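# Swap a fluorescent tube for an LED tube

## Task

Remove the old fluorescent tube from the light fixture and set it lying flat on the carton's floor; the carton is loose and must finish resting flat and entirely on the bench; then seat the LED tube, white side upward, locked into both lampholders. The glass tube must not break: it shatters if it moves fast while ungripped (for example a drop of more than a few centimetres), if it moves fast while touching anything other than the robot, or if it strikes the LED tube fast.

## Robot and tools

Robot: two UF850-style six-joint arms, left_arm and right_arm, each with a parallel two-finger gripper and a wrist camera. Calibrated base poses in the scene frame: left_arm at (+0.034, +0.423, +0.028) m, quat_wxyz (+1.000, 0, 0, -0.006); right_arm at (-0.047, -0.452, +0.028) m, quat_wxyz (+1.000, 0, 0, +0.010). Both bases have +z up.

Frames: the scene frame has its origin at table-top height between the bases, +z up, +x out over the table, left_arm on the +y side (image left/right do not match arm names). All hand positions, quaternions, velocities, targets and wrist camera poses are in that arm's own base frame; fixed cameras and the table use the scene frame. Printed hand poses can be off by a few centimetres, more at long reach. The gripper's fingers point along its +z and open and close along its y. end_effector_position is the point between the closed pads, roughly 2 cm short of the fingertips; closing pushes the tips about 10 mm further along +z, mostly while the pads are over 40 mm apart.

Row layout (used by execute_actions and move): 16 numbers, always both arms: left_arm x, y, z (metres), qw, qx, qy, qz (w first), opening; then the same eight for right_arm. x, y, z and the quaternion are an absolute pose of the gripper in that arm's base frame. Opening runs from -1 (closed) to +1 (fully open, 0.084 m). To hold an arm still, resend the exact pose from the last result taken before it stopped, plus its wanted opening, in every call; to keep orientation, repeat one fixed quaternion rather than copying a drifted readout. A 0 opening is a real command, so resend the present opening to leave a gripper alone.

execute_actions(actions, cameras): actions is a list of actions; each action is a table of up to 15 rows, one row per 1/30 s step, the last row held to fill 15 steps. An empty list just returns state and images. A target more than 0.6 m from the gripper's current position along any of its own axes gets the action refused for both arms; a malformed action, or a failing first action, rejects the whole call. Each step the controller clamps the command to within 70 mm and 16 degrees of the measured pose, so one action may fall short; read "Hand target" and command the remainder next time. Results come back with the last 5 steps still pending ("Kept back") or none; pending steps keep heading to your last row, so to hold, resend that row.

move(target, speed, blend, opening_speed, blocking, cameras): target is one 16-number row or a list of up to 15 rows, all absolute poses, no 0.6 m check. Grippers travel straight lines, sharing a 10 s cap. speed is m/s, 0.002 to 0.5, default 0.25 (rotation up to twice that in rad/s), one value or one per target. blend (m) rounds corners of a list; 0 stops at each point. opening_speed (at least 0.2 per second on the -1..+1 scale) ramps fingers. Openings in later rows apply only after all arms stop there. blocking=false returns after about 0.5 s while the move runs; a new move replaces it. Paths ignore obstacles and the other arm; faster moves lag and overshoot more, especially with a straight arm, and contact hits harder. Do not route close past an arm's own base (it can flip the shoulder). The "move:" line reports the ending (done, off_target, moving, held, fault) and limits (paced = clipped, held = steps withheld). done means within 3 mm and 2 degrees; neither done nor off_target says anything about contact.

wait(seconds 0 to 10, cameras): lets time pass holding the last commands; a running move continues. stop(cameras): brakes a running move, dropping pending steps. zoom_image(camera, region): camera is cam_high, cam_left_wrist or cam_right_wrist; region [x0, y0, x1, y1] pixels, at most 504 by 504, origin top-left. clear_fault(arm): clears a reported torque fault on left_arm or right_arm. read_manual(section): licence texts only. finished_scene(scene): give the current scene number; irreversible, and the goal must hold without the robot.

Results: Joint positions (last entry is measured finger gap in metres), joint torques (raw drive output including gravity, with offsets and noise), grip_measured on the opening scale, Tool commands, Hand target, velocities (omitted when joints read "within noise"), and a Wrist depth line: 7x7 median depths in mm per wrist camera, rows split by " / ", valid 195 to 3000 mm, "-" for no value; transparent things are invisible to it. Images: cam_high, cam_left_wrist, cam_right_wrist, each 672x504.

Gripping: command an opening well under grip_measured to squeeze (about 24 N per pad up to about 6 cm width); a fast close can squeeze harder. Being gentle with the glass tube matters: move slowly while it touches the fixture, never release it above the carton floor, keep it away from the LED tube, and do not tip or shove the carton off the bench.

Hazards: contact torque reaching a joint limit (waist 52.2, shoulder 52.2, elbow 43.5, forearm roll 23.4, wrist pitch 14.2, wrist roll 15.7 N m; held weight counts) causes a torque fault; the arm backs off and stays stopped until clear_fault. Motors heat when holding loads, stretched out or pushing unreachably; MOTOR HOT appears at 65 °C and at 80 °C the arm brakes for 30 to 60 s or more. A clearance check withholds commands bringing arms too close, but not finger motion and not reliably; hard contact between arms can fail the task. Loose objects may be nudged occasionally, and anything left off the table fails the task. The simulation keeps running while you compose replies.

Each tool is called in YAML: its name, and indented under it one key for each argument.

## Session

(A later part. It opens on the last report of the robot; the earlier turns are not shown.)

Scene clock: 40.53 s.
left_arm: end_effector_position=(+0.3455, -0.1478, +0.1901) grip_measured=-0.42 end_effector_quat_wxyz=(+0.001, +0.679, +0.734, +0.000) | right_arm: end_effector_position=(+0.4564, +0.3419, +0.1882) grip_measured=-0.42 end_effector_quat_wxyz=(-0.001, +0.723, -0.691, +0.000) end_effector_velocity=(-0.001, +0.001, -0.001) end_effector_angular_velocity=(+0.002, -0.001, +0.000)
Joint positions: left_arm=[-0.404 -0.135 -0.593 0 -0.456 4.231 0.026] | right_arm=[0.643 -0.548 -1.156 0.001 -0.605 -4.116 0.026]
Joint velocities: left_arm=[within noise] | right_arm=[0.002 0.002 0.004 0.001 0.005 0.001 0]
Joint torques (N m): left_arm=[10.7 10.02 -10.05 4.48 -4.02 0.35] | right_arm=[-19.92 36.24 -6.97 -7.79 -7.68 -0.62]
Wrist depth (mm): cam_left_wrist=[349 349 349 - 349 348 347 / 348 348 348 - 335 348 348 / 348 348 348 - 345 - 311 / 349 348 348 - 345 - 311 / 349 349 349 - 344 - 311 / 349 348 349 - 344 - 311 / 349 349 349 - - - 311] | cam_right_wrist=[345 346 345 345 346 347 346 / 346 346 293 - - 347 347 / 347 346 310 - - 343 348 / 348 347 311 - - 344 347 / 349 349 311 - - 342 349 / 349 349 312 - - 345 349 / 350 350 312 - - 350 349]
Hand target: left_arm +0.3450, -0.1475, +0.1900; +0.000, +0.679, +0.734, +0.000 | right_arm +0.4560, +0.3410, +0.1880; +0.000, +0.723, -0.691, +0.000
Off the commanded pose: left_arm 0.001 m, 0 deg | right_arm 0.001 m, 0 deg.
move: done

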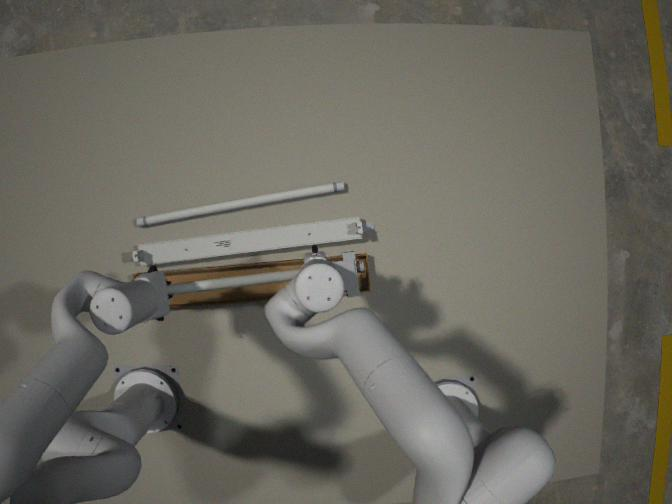

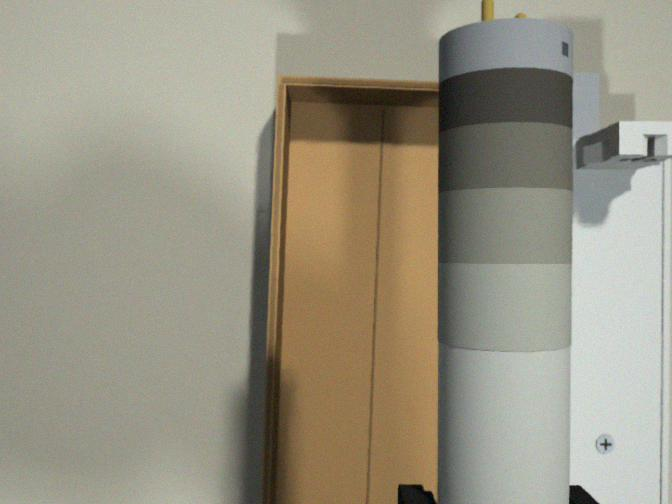

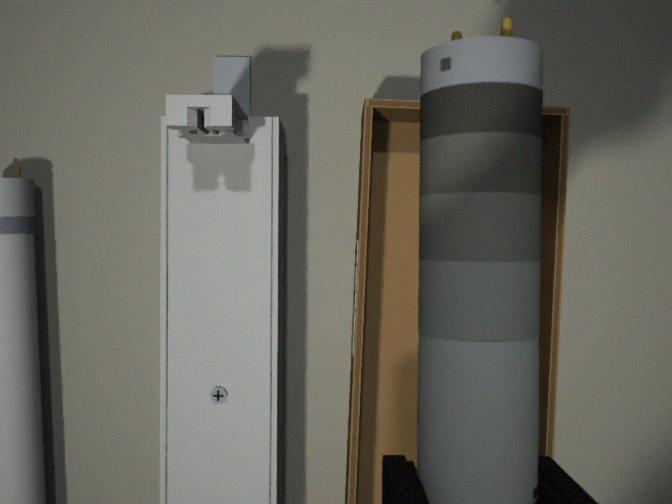

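move:
  target:
    - [0.3316,-0.1478,0.15,0,0.6921,0.7218,0,-0.8,0.4294,0.3419,0.148,0,0.7107,-0.7035,0,-0.8]
    - [0.3316,-0.1478,0.08,0,0.6921,0.7218,0,-0.8,0.4294,0.3419,0.078,0,0.7107,-0.7035,0,-0.8]
  speed: 0.12

Scene clock: 43.13 s.
left_arm: end_effector_position=(+0.3315, -0.1477, +0.0801) grip_measured=-0.42 end_effector_quat_wxyz=(+0.000, +0.692, +0.722, +0.000) | right_arm: end_effector_position=(+0.4295, +0.3419, +0.0781) grip_measured=-0.42 end_effector_quat_wxyz=(+0.000, +0.711, -0.704, +0.000)
Joint positions: left_arm=[-0.419 -0.398 -0.548 0 -0.15 4.251 0.026] | right_arm=[0.672 -0.7 -1.081 0 -0.38 -4.05 0.026]
Joint velocities: within noise
Joint torques (N m): left_arm=[7.41 13.45 -5.59 1.48 -3.27 0.56] | right_arm=[-15.29 36.07 -4.6 -5.29 -6.65 -0.31]
Wrist depth (mm): cam_left_wrist=[239 239 239 231 209 209 239 / 239 239 239 235 - - 233 / 239 239 239 234 - - 234 / 239 239 239 235 - - 236 / 239 239 239 234 - - 237 / 239 239 239 235 - - 238 / 239 239 239 - - - 238] | cam_right_wrist=[236 236 237 237 236 222 237 / 199 213 236 - - 233 237 / 200 210 237 - - 233 238 / 200 209 238 - - 234 238 / 201 207 238 - - 234 238 / 201 205 238 - - 235 239 / 201 204 239 - - 235 239]
Hand target: left_arm +0.3316, -0.1478, +0.0800; +0.000, +0.692, +0.722, +0.000 | right_arm +0.4294, +0.3419, +0.0780; +0.000, +0.711, -0.703, +0.000
Off the commanded pose: left_arm 0.000 m, 0 deg | right_arm 0.000 m, 0 deg.
move: done

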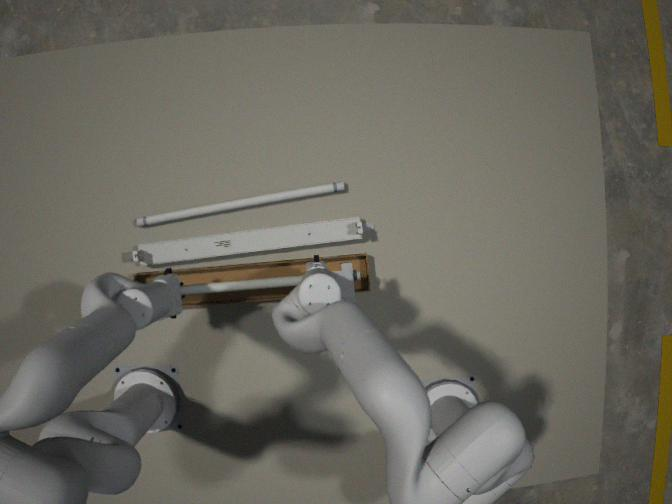

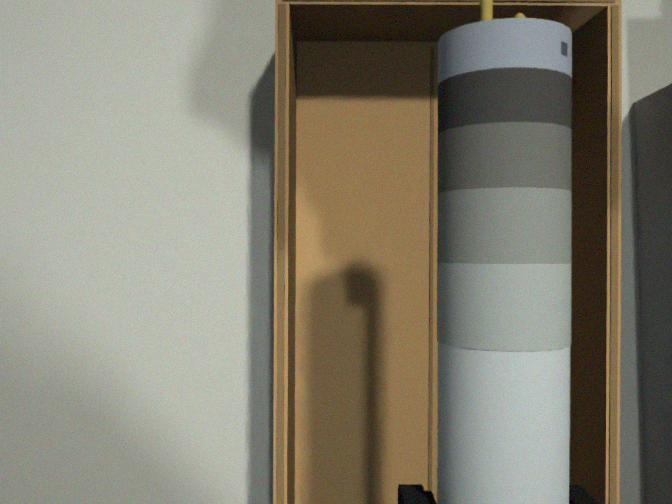

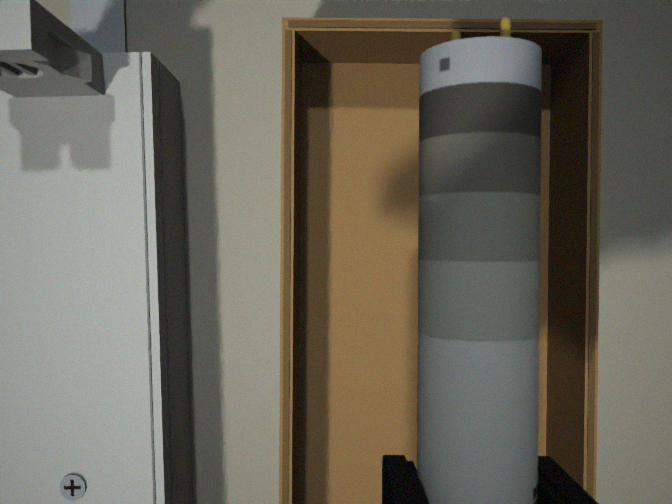

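move:
  target:
    - [0.3316,-0.1478,0.012,0,0.6921,0.7218,0,-0.8,0.4294,0.3419,0.010,0,0.7107,-0.7035,0,-0.8]
    - [0.3316,-0.1478,0.002,0,0.6921,0.7218,0,-0.8,0.4294,0.3419,0.0005,0,0.7107,-0.7035,0,-0.8]
  speed: [0.1,0.015]

Scene clock: 45.13 s.
left_arm: end_effector_position=(+0.3315, -0.1478, +0.0021) grip_measured=-0.42 end_effector_quat_wxyz=(+0.000, +0.692, +0.722, +0.000) | right_arm: end_effector_position=(+0.4293, +0.3418, +0.0005) grip_measured=-0.42 end_effector_quat_wxyz=(+0.000, +0.711, -0.704, +0.000)
Joint positions: left_arm=[-0.419 -0.633 -0.592 0 0.041 4.251 0.026] | right_arm=[0.672 -0.859 -1.117 0 -0.258 -4.05 0.026]
Joint velocities: within noise
Joint torques (N m): left_arm=[6.84 13.8 -1.87 -0.13 -2.79 0.36] | right_arm=[-12.43 36.44 -3.37 -3.47 -6.02 -0.26]
Wrist depth (mm): cam_left_wrist=[- - - - - - - / - - - - - - - / - - - - - - - / - - - - - - - / - - - - - - - / - - - - - - - / - - - - - - -] | cam_right_wrist=[- - - - - - - / - - - - - - - / - - - - - - - / - - - - - - - / - - - - - - - / - - - - - - - / - - - - - - -]
Hand target: left_arm +0.3316, -0.1478, +0.0020; +0.000, +0.692, +0.722, +0.000 | right_arm +0.4294, +0.3419, +0.0005; +0.000, +0.711, -0.703, +0.000
Off the commanded pose: left_arm 0.000 m, 0 deg | right_arm 0.000 m, 0 deg.
move: done

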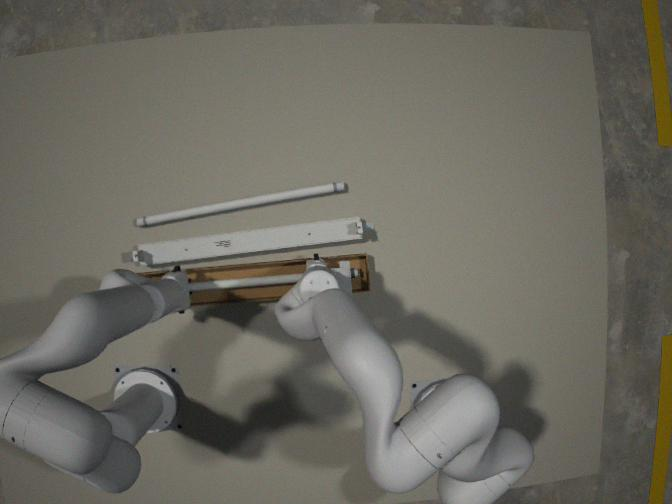

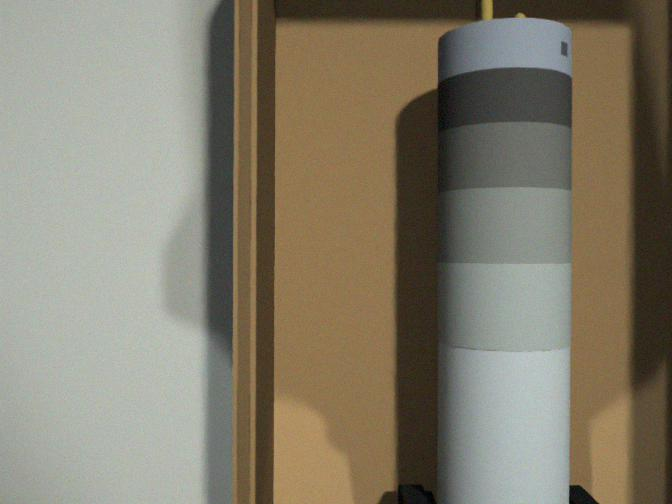

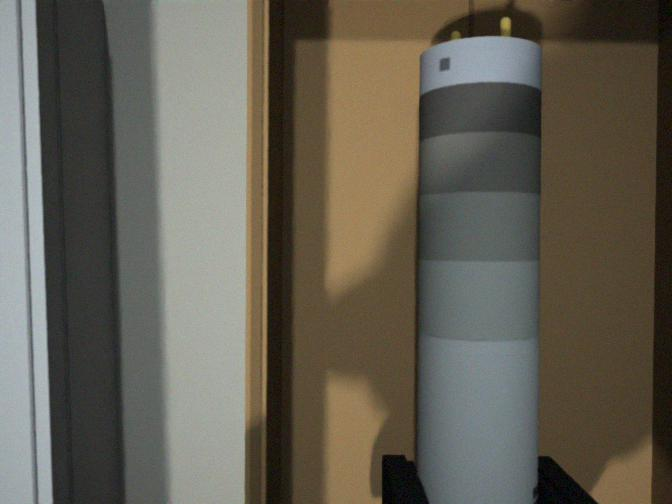

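move:
  target: [0.3316,-0.1478,-0.0015,0,0.6921,0.7218,0,-0.8,0.4294,0.3419,-0.003,0,0.7107,-0.7035,0,-0.8]
  speed: 0.01
  cameras: ["cam_left_wrist","cam_right_wrist"]

Scene clock: 46.00 s.
left_arm: end_effector_position=(+0.3316, -0.1478, -0.0014) grip_measured=-0.42 end_effector_quat_wxyz=(+0.000, +0.692, +0.722, +0.000) | right_arm: end_effector_position=(+0.4294, +0.3419, -0.0030) grip_measured=-0.42 end_effector_quat_wxyz=(+0.000, +0.711, -0.703, +0.000)
Joint positions: left_arm=[-0.419 -0.644 -0.595 0 0.049 4.251 0.026] | right_arm=[0.672 -0.866 -1.119 0 -0.253 -4.05 0.026]
Joint velocities: within noise
Joint torques (N m): left_arm=[5.89 15.06 -2.72 -0.8 -2.72 0.45] | right_arm=[-10.22 40.46 -3.93 -3.33 -5.55 -0.37]
Wrist depth (mm): cam_left_wrist=[- - - - - - - / - - - - - - - / - - - - - - - / - - - - - - - / - - - - - - - / - - - - - - - / - - - - - - -] | cam_right_wrist=[- - - - - - - / - - - - - - - / - - - - - - - / - - - - - - - / - - - - - - - / - - - - - - - / - - - - - - -]
Hand target: left_arm +0.3316, -0.1478, -0.0015; +0.000, +0.692, +0.722, +0.000 | right_arm +0.4294, +0.3419, -0.0030; +0.000, +0.711, -0.703, +0.000
Off the commanded pose: left_arm 0.000 m, 0 deg | right_arm 0.000 m, 0 deg.
move: done
Images, in order (width x height): cam_left_wrist 672x504, cam_right_wrist 672x504.

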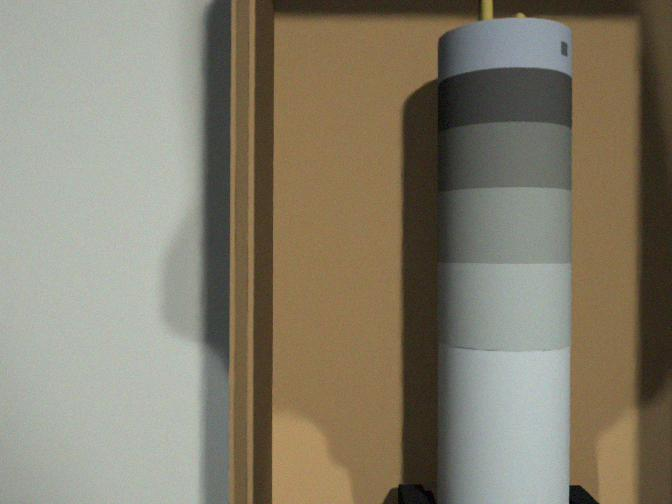

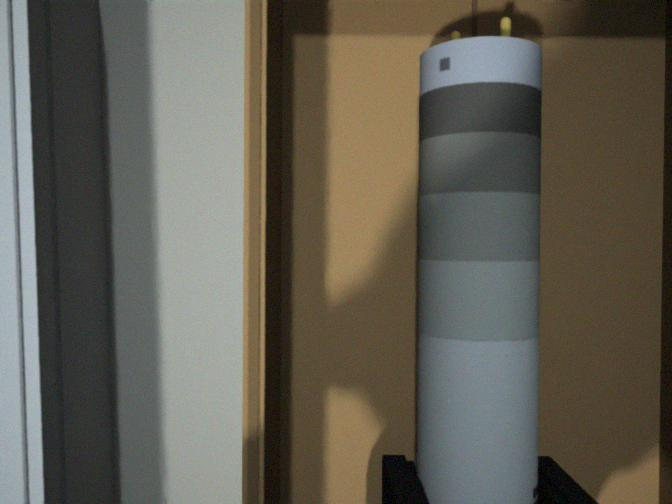

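move:
  target: [0.3316,-0.1478,-0.0032,0,0.6921,0.7218,0,-0.8,0.4294,0.3419,-0.0045,0,0.7107,-0.7035,0,-0.8]
  speed: 0.01
  cameras: ["cam_left_wrist"]

move:
  target: [0.3316,-0.1478,-0.0048,0,0.6921,0.7218,0,-0.8,0.4294,0.3419,-0.006,0,0.7107,-0.7035,0,-0.8]
  speed: 0.01
  cameras: ["cam_left_wrist","cam_right_wrist"]

Scene clock: 48.03 s.
left_arm: end_effector_position=(+0.3316, -0.1478, -0.0030) grip_measured=-0.42 end_effector_quat_wxyz=(+0.000, +0.692, +0.722, +0.000) | right_arm: end_effector_position=(+0.4294, +0.3419, -0.0045) grip_measured=-0.42 end_effector_quat_wxyz=(+0.000, +0.711, -0.704, +0.000)
Joint positions: left_arm=[-0.419 -0.649 -0.596 0 0.052 4.251 0.026] | right_arm=[0.672 -0.87 -1.12 0 -0.25 -4.05 0.026]
Joint velocities: within noise
Joint torques (N m): left_arm=[3.85 11.97 -2.37 -0.92 -1.96 0.37] | right_arm=[-10.64 38.93 -5.85 -3.18 -5.31 -0.33]
Wrist depth (mm): cam_left_wrist=[- - - - - - - / - - - - - - - / - - - - - - - / - - - - - - - / - - - - - - - / - - - - - - - / - - - - - - -] | cam_right_wrist=[- - - - - - - / - - - - - - - / - - - - - - - / - - - - - - - / - - - - - - - / - - - - - - - / - - - - - - -]
Hand target: left_arm +0.3316, -0.1478, -0.0032; +0.000, +0.692, +0.722, +0.000 | right_arm +0.4294, +0.3419, -0.0045; +0.000, +0.711, -0.703, +0.000
Off the commanded pose: left_arm 0.000 m, 0 deg | right_arm 0.000 m, 0 deg.
move: done
Images, in order (width x height): cam_left_wrist 672x504.

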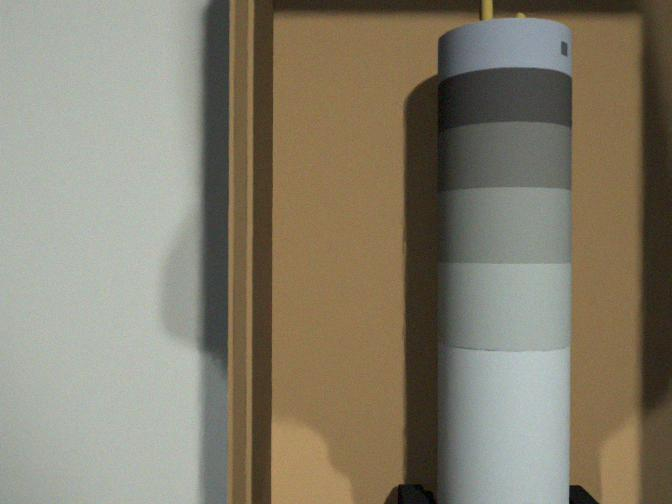

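Scene clock: 48.73 s.
left_arm: end_effector_position=(+0.3319, -0.1479, -0.0035) grip_measured=-0.42 end_effector_quat_wxyz=(+0.000, +0.692, +0.722, +0.000) end_effector_velocity=(+0.001, +0.000, +0.000) end_effector_angular_velocity=(-0.003, -0.006, +0.000) | right_arm: end_effector_position=(+0.4295, +0.3419, -0.0051) grip_measured=-0.42 end_effector_quat_wxyz=(+0.000, +0.711, -0.704, +0.000)
Joint positions: left_arm=[-0.419 -0.65 -0.597 0 0.054 4.251 0.026] | right_arm=[0.672 -0.872 -1.121 0 -0.251 -4.05 0.026]
Joint velocities: left_arm=[0 0.001 0.001 0 0.006 0 0] | right_arm=[within noise]
Joint torques (N m): left_arm=[5.73 -6.04 -4.6 -0.53 2.38 0.33] | right_arm=[-9.78 23.21 -2.36 -3.45 -0.49 -0.57]
Wrist depth (mm): cam_left_wrist=[- - - - - - - / - - - - - - - / - - - - - - - / - - - - - - - / - - - - - - - / - - - - - - - / - - - - - - -] | cam_right_wrist=[- - - - - - - / - - - - - - - / - - - - - - - / - - - - - - - / - - - - - - - / - - - - - - - / - - - - - - -]
Hand target: left_arm +0.3316, -0.1478, -0.0048; +0.000, +0.692, +0.722, +0.000 | right_arm +0.4294, +0.3419, -0.0060; +0.000, +0.711, -0.703, +0.000
Off the commanded pose: left_arm 0.001 m, 0 deg | right_arm 0.001 m, 0 deg.
move: done
Images, in order (width x height): cam_left_wrist 672x504, cam_right_wrist 672x504.

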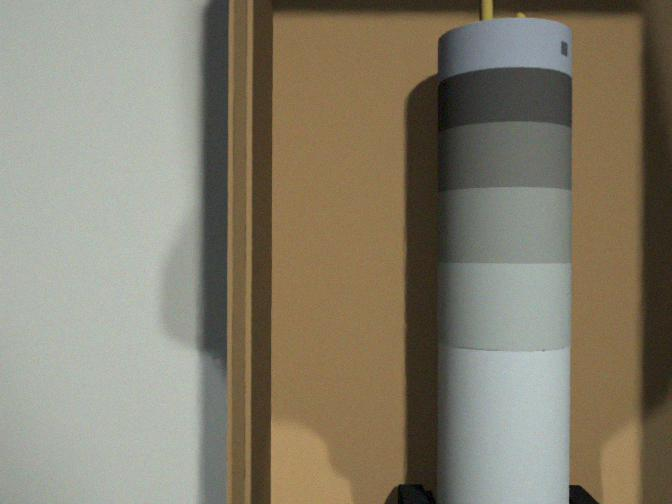

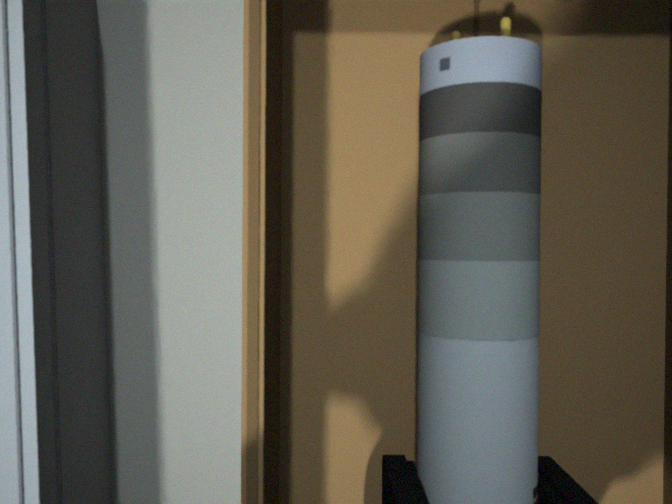

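move:
  target: [0.3316,-0.1478,-0.0036,0,0.6921,0.7218,0,-0.8,0.4294,0.3419,-0.0051,0,0.7107,-0.7035,0,-0.8]
  speed: 0.01
  cameras: []

move:
  target: [0.3316,-0.1478,-0.0034,0,0.6921,0.7218,0,0.0,0.4294,0.3419,-0.0049,0,0.7107,-0.7035,0,0.0]
  opening_speed: 0.4
  cameras: ["cam_left_wrist","cam_right_wrist"]

Scene clock: 49.60 s.
left_arm: end_effector_position=(+0.3321, -0.1480, -0.0033) grip_measured=-0.42 end_effector_quat_wxyz=(+0.001, +0.692, +0.722, +0.000) | right_arm: end_effector_position=(+0.4295, +0.3420, -0.0050) grip_measured=-0.42 end_effector_quat_wxyz=(+0.000, +0.711, -0.703, +0.000)
Joint positions: left_arm=[-0.419 -0.65 -0.597 0 0.055 4.251 0.026] | right_arm=[0.672 -0.871 -1.121 0 -0.249 -4.05 0.026]
Joint velocities: within noise
Joint torques (N m): left_arm=[4.16 1.99 -8.66 -0.56 2.46 0.37] | right_arm=[-7.94 26.23 -4.68 -3.39 -0.71 -0.5]
Wrist depth (mm): cam_left_wrist=[- - - - - - - / - - - - - - - / - - - - - - - / - - - - - - - / - - - - - - - / - - - - - - - / - - - - - - -] | cam_right_wrist=[- - - - - - - / - - - - - - - / - - - - - - - / - - - - - - - / - - - - - - - / - - - - - - - / - - - - - - -]
Hand target: left_arm +0.3316, -0.1478, -0.0036; +0.000, +0.692, +0.722, +0.000 | right_arm +0.4294, +0.3419, -0.0051; +0.000, +0.711, -0.703, +0.000
Off the commanded pose: left_arm 0.001 m, 0 deg | right_arm 0.000 m, 0 deg.
move: done
No camera images: "cameras" was empty.

Scene clock: 51.83 s.
left_arm: end_effector_position=(+0.3314, -0.1477, -0.0035) grip_measured=-0.01 end_effector_quat_wxyz=(+0.000, +0.692, +0.722, +0.000) | right_arm: end_effector_position=(+0.4293, +0.3418, -0.0050) grip_measured=-0.01 end_effector_quat_wxyz=(+0.000, +0.711, -0.703, +0.000)
Joint positions: left_arm=[-0.419 -0.65 -0.596 0 0.053 4.251 0.044] | right_arm=[0.672 -0.871 -1.12 0 -0.25 -4.05 0.044]
Joint velocities: within noise
Joint torques (N m): left_arm=[-0.72 16.77 -12.57 -0.56 0.27 -0.16] | right_arm=[5.79 45.54 -13.35 -0.49 -0.53 -0.28]
Wrist depth (mm): cam_left_wrist=[- - - - - - - / - - - - - - - / - - - - - - - / - - - - - - - / - - - - - - - / - - - - - - - / - - - - - - -] | cam_right_wrist=[- - - - - - - / - - - - - - - / - - - - - - - / - - - - - - - / - - - - - - - / - - - - - - - / - - - - - - -]
Hand target: left_arm +0.3316, -0.1478, -0.0034; +0.000, +0.692, +0.722, +0.000 | right_arm +0.4294, +0.3419, -0.0049; +0.000, +0.711, -0.703, +0.000
Off the commanded pose: left_arm 0.000 m, 0 deg | right_arm 0.000 m, 0 deg.
move: done
Images, in order (width x height): cam_left_wrist 672x504, cam_right_wrist 672x504.

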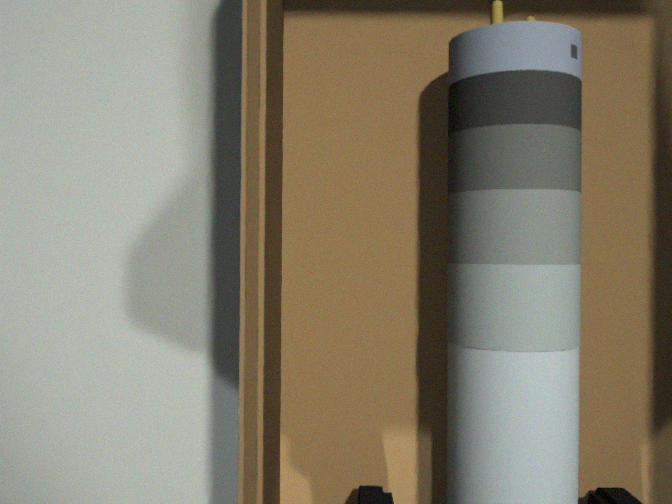

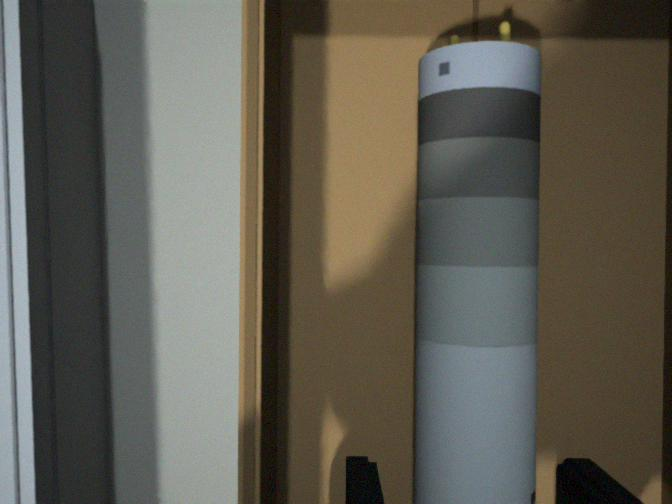

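move:
  target:
    - [0.3316,-0.1478,0.16,0,0.6921,0.7218,0,0.0,0.4294,0.3419,0.16,0,0.7107,-0.7035,0,0.0]
    - [0.5341,-0.1299,0.16,0,0.6619,0.7496,0,0.0,0.6616,0.3644,0.16,0,0.7388,-0.6740,0,0.0]
    - [0.5341,-0.1299,0.09,0,0.6619,0.7496,0,0.0,0.6616,0.3644,0.09,0,0.7388,-0.6740,0,0.0]
  blend: 0.03

Scene clock: 54.83 s.
left_arm: end_effector_position=(+0.5342, -0.1299, +0.0902) grip_measured=-0.01 end_effector_quat_wxyz=(+0.000, +0.662, +0.750, +0.000) end_effector_velocity=(+0.000, +0.001, -0.002) end_effector_angular_velocity=(+0.000, +0.002, +0.001) | right_arm: end_effector_position=(+0.6617, +0.3645, +0.0903) grip_measured=-0.01 end_effector_quat_wxyz=(+0.000, +0.739, -0.674, +0.000)
Joint positions: left_arm=[-0.239 -0.678 -1.081 0 -0.403 4.35 0.044] | right_arm=[0.503 -1.117 -1.89 0 -0.773 -4.301 0.044]
Joint velocities: left_arm=[0.001 -0.005 0 0 0.002 -0.001 0] | right_arm=[within noise]
Joint torques (N m): left_arm=[-1.3 24.37 -20.52 -0.15 0.25 0.03] | right_arm=[4.76 56.06 -18.24 -1.27 -0.72 -0.35]
Wrist depth (mm): cam_left_wrist=[249 249 249 248 249 248 248 / 226 211 247 249 248 248 248 / 212 211 231 249 225 248 248 / 212 211 239 248 225 248 248 / 211 211 245 249 225 248 248 / 211 212 248 249 225 248 248 / 212 211 218 248 225 248 248] | cam_right_wrist=[249 249 249 250 249 249 250 / 249 249 250 249 250 249 250 / 249 249 250 249 227 250 250 / 250 250 250 250 228 250 250 / 250 250 250 251 228 251 251 / 251 250 250 251 228 251 251 / 251 251 251 251 228 251 237]
Hand target: left_arm +0.5341, -0.1299, +0.0900; +0.000, +0.662, +0.750, +0.000 | right_arm +0.6616, +0.3644, +0.0900; +0.000, +0.739, -0.674, +0.000
Off the commanded pose: left_arm 0.000 m, 0 deg | right_arm 0.000 m, 0 deg.
move: done

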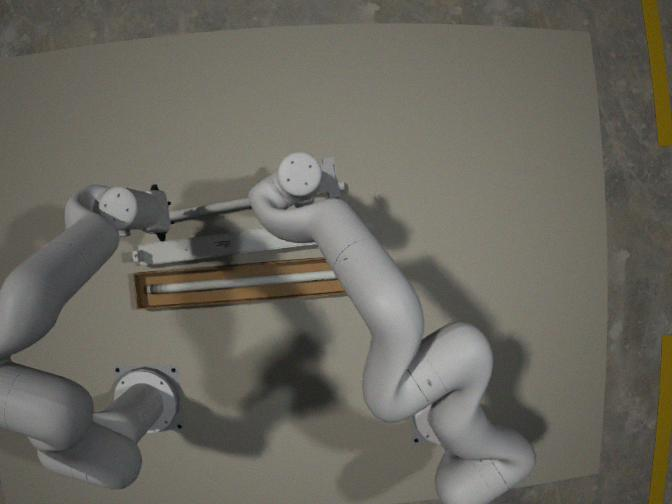

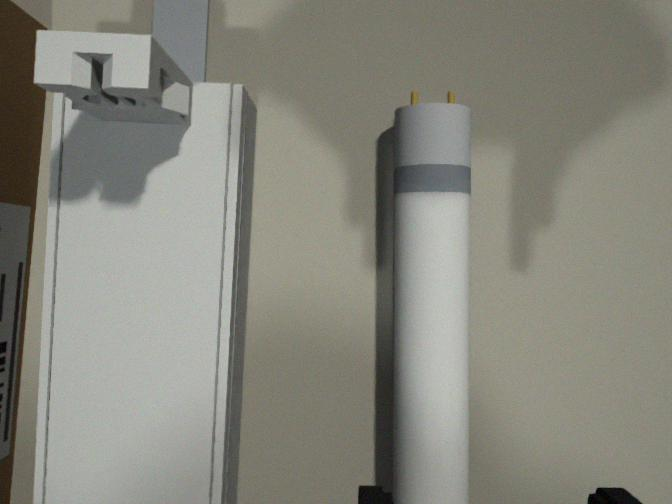

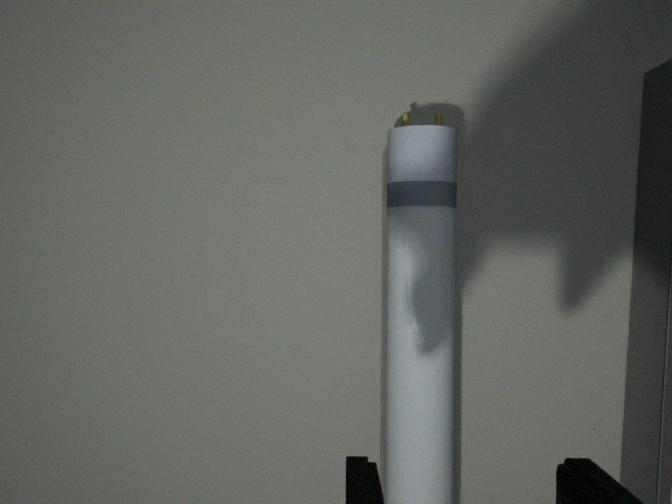

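zoom_image:
  camera: "cam_right_wrist"
  region: [362, 90, 482, 180]

zoom_image:
  camera: "cam_left_wrist"
  region: [372, 70, 492, 160]

Scaled by 4.200.

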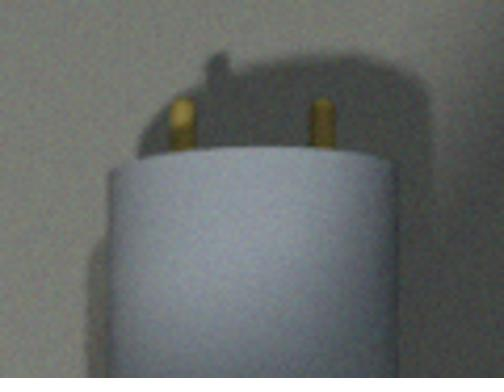

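Scaled by 4.200.

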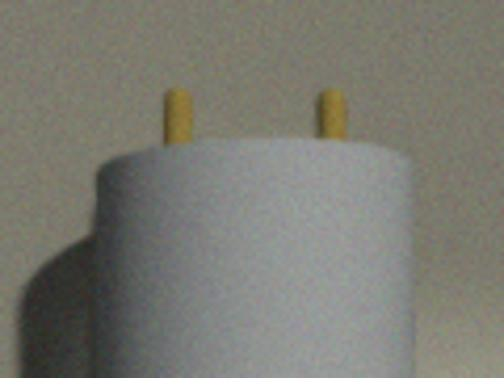

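move:
  target:
    - [0.5091,-0.1330,0.0546,0.1149,0.6518,0.7382,0.1302,-0.19,0.6352,0.3623,0.0524,-0.1283,0.7276,-0.6638,0.1170,-0.19]
    - [0.5294,-0.1305,-0.0018,0.1149,0.6518,0.7382,0.1302,-0.19,0.6556,0.3642,-0.0040,-0.1283,0.7276,-0.6638,0.1170,-0.19]
  speed: [0.15,0.05]

Scene clock: 59.57 s.
left_arm: end_effector_position=(+0.5302, -0.1308, -0.0010) grip_measured=-0.21 end_effector_quat_wxyz=(+0.116, +0.652, +0.738, +0.131) | right_arm: end_effector_position=(+0.6560, +0.3645, -0.0033) grip_measured=-0.21 end_effector_quat_wxyz=(-0.129, +0.727, -0.664, +0.117)
Joint positions: left_arm=[-0.306 -0.792 -0.89 -0.575 0.265 4.864 0.035] | right_arm=[0.557 -1.106 -1.573 -0.797 -0.216 -3.486 0.035]
Joint velocities: within noise
Joint torques (N m): left_arm=[3.76 6 -3.03 -1.05 -0.12 0.15] | right_arm=[4 32.82 -8.04 -0.56 -0.21 -0.28]
Wrist depth (mm): cam_left_wrist=[- - - - - - - / - - - - - - - / - - - - - - - / - - - - - - - / - - - - - - - / - - - - - - - / - - - - - - -] | cam_right_wrist=[205 - - - - - - / 204 - - - - - - / 205 - - - - - - / 205 - - - - - - / 206 195 - - - - - / 205 196 - - - - - / 206 196 - - - - -]
Hand target: left_arm +0.5294, -0.1305, -0.0018; +0.115, +0.652, +0.738, +0.130 | right_arm +0.6556, +0.3642, -0.0040; -0.128, +0.728, -0.664, +0.117
Off the commanded pose: left_arm 0.001 m, 0 deg | right_arm 0.001 m, 0 deg.
move: done

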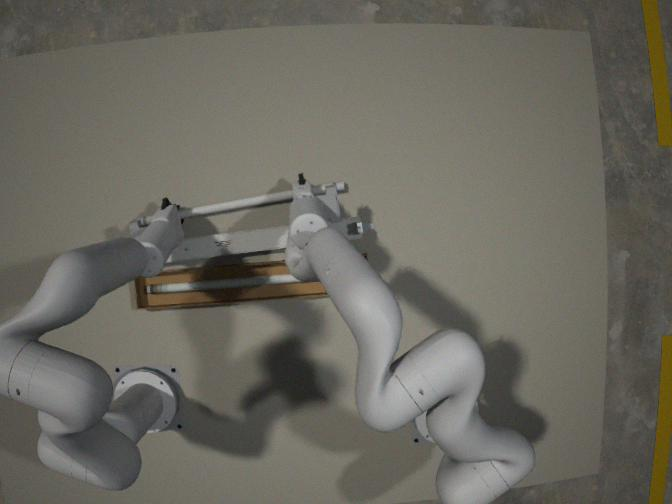

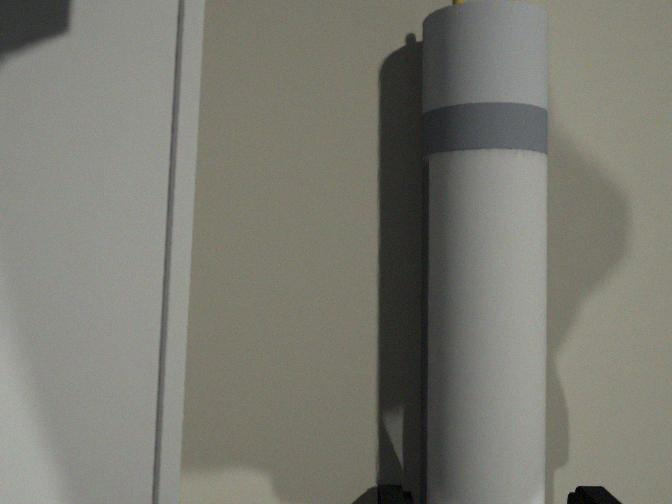

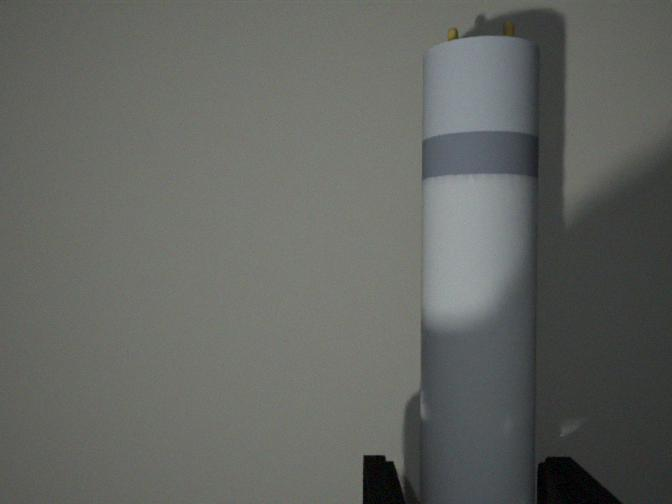

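move:
  target:
    - [0.5294,-0.1305,0.0002,0.1149,0.6518,0.7382,0.1302,-0.19,0.6556,0.3642,-0.0020,-0.1283,0.7276,-0.6638,0.1170,-0.19]
    - [0.5294,-0.1305,0.0002,0.1149,0.6518,0.7382,0.1302,-0.85,0.6556,0.3642,-0.0020,-0.1283,0.7276,-0.6638,0.1170,-0.85]
  speed: 0.05
  opening_speed: 0.6

Scene clock: 61.80 s.
left_arm: end_effector_position=(+0.5294, -0.1304, +0.0002) grip_measured=-0.45 end_effector_quat_wxyz=(+0.115, +0.652, +0.738, +0.130) | right_arm: end_effector_position=(+0.6556, +0.3640, -0.0021) grip_measured=-0.45 end_effector_quat_wxyz=(-0.128, +0.727, -0.664, +0.117)
Joint positions: left_arm=[-0.306 -0.788 -0.888 -0.583 0.262 4.873 0.024] | right_arm=[0.557 -1.103 -1.571 -0.79 -0.218 -3.493 0.024]
Joint velocities: within noise
Joint torques (N m): left_arm=[-3.13 25.18 -17 -0.03 0.76 -0.04] | right_arm=[11.1 55.79 -17.64 -0.97 1.67 -0.45]
Wrist depth (mm): cam_left_wrist=[- - - - - - - / - - - - - - - / - - - - - - - / - - - - - - - / - - - - - - - / - - - - - - - / - - - - - - -] | cam_right_wrist=[205 195 - - - - - / 205 195 - - - - - / 206 195 - - - - - / 206 195 - - - - - / 206 196 - - - - - / 206 196 - - - - - / 206 196 - - - - -]
Hand target: left_arm +0.5294, -0.1305, +0.0002; +0.115, +0.652, +0.738, +0.130 | right_arm +0.6556, +0.3642, -0.0020; -0.128, +0.728, -0.664, +0.117
Off the commanded pose: left_arm 0.000 m, 0 deg | right_arm 0.000 m, 0 deg.
move: done

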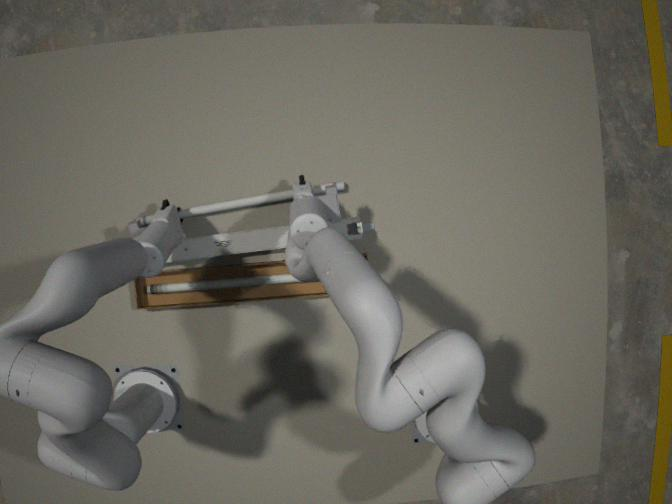

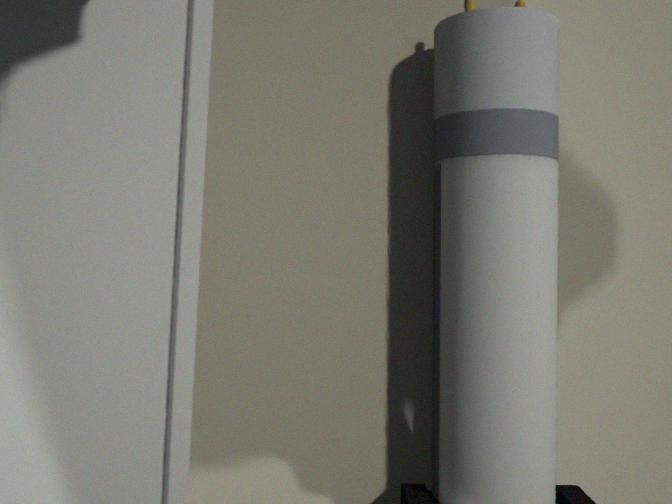

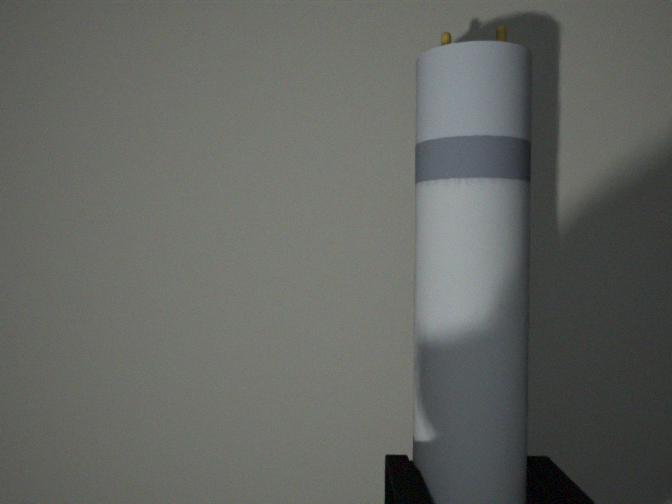

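move:
  target:
    - [0.5294,-0.1305,0.0402,0.1149,0.6518,0.7382,0.1302,-0.85,0.6556,0.3642,0.0380,-0.1283,0.7276,-0.6638,0.1170,-0.85]
    - [0.5390,-0.1293,0.0402,-0.1149,0.6518,0.7382,-0.1302,-0.85,0.6652,0.3650,0.0380,0.1283,0.7276,-0.6638,-0.1170,-0.85]
    - [0.5390,-0.1293,0.0042,-0.1149,0.6518,0.7382,-0.1302,-0.85,0.6652,0.3650,0.0020,0.1283,0.7276,-0.6638,-0.1170,-0.85]
    - [0.5390,-0.1293,0.0002,-0.1149,0.6518,0.7382,-0.1302,-0.85,0.6652,0.3650,-0.0020,0.1283,0.7276,-0.6638,-0.1170,-0.85]
  speed: [0.1,0.15,0.08,0.015]
  blend: [0.01,0.01,0.001,0]

Scene clock: 65.97 s.
left_arm: end_effector_position=(+0.5390, -0.1293, +0.0004) grip_measured=-0.45 end_effector_quat_wxyz=(-0.115, +0.652, +0.738, -0.130) | right_arm: end_effector_position=(+0.6645, +0.3645, -0.0016) grip_measured=-0.45 end_effector_quat_wxyz=(+0.119, +0.728, -0.665, -0.113)
Joint positions: left_arm=[-0.189 -1.022 -1.412 -0.159 -0.729 4.536 0.024] | right_arm=[0.462 -1.712 -2.768 0.127 -1.365 -4.386 0.024]
Joint velocities: within noise
Joint torques (N m): left_arm=[2.54 28.43 -18.76 1.08 -0.8 -0.24] | right_arm=[-1.19 62.26 -19.12 -1.79 -1.59 -0.5]
Wrist depth (mm): cam_left_wrist=[- - - - - - - / - - - - - - - / - - - - - - - / - - - - - - - / - - - - - - - / - - - - - - - / - - - - - - -] | cam_right_wrist=[- - - - - - - / - - - - - - - / - - - - - - - / - - - - - - - / - - - - - - - / - - - - - - - / - - - - - - -]
Hand target: left_arm +0.5390, -0.1293, +0.0002; -0.115, +0.652, +0.738, -0.130 | right_arm +0.6644, +0.3646, -0.0019; +0.119, +0.728, -0.665, -0.114
Off the commanded pose: left_arm 0.000 m, 0 deg | right_arm 0.001 m, 1 deg.
elbow stopped short (right arm): the move would have taken joint 3 (elbow) straighter than the controller allows.
move: done

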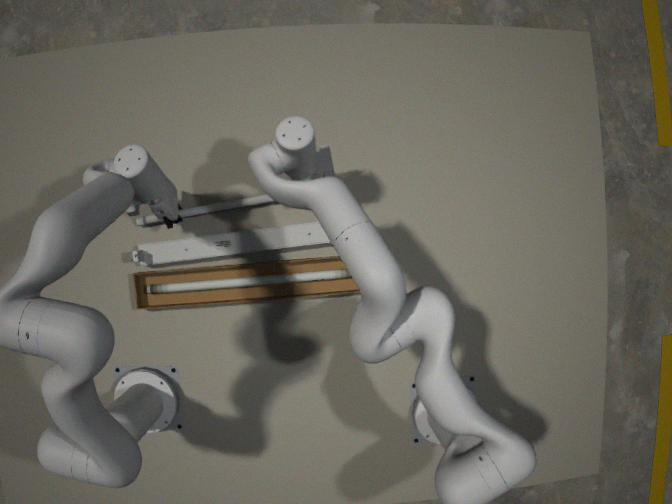

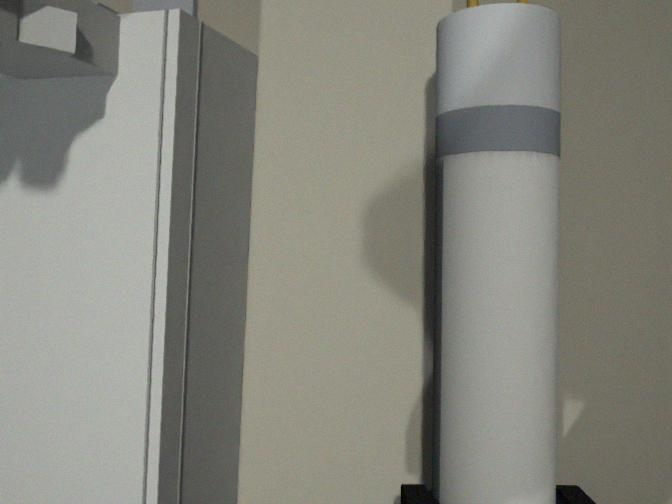

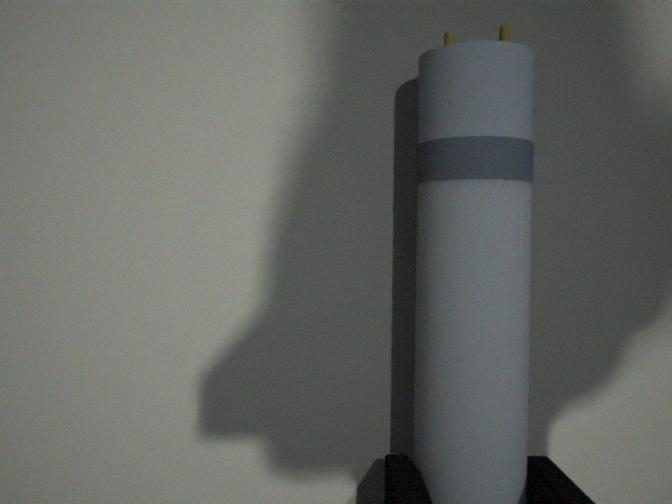

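move:
  target: [0.5390,-0.1293,-0.0002,-0.1149,0.6518,0.7382,-0.1302,-0.25,0.6644,0.3646,-0.0022,0.119,0.728,-0.665,-0.114,-0.25]
  speed: 0.03
  opening_speed: 0.3

Scene clock: 68.40 s.
left_arm: end_effector_position=(+0.5390, -0.1293, +0.0000) grip_measured=-0.27 end_effector_quat_wxyz=(-0.115, +0.652, +0.738, -0.130) | right_arm: end_effector_position=(+0.6644, +0.3646, -0.0022) grip_measured=-0.27 end_effector_quat_wxyz=(+0.119, +0.728, -0.665, -0.114)
Joint positions: left_arm=[-0.189 -1.023 -1.412 -0.159 -0.729 4.536 0.032] | right_arm=[0.462 -1.713 -2.768 0.128 -1.364 -4.387 0.032]
Joint velocities: within noise
Joint torques (N m): left_arm=[1.79 28.72 -18.53 -0.02 0.55 -0.1] | right_arm=[4.59 59.3 -20.29 -0.12 -1.16 -0.42]
Wrist depth (mm): cam_left_wrist=[- - - - - - - / - - - - - - - / - - - - - - - / - - - - - - - / - - - - - - - / - - - - - - - / - - - - - - -] | cam_right_wrist=[- - - - - - - / - - - - - - - / - - - - - - - / - - - - - - - / - - - - - - - / - - - - - - - / - - - - - - -]
Hand target: left_arm +0.5390, -0.1293, -0.0002; -0.115, +0.652, +0.738, -0.130 | right_arm +0.6644, +0.3646, -0.0022; +0.119, +0.728, -0.665, -0.114
Off the commanded pose: left_arm 0.000 m, 0 deg | right_arm 0.000 m, 0 deg.
elbow stopped short (right arm): the move would have taken joint 3 (elbow) straighter than the controller allows.
move: done

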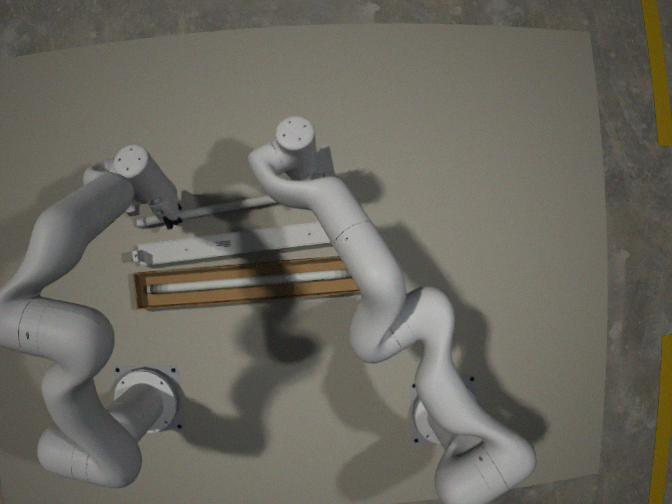

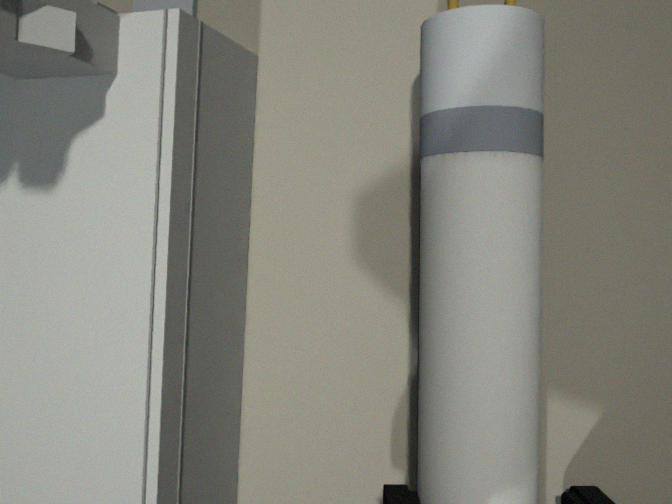

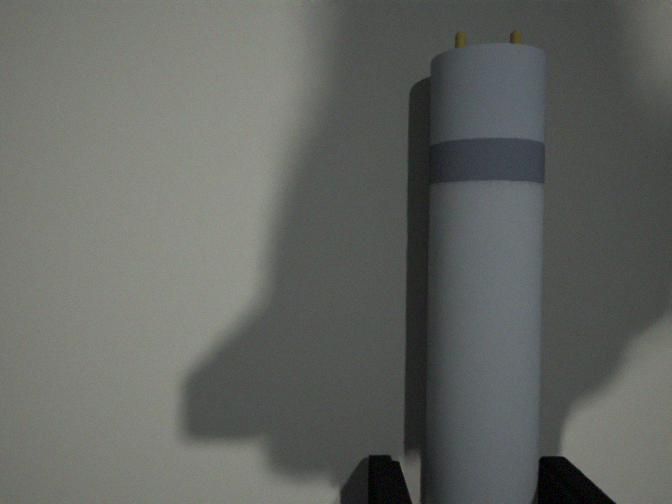

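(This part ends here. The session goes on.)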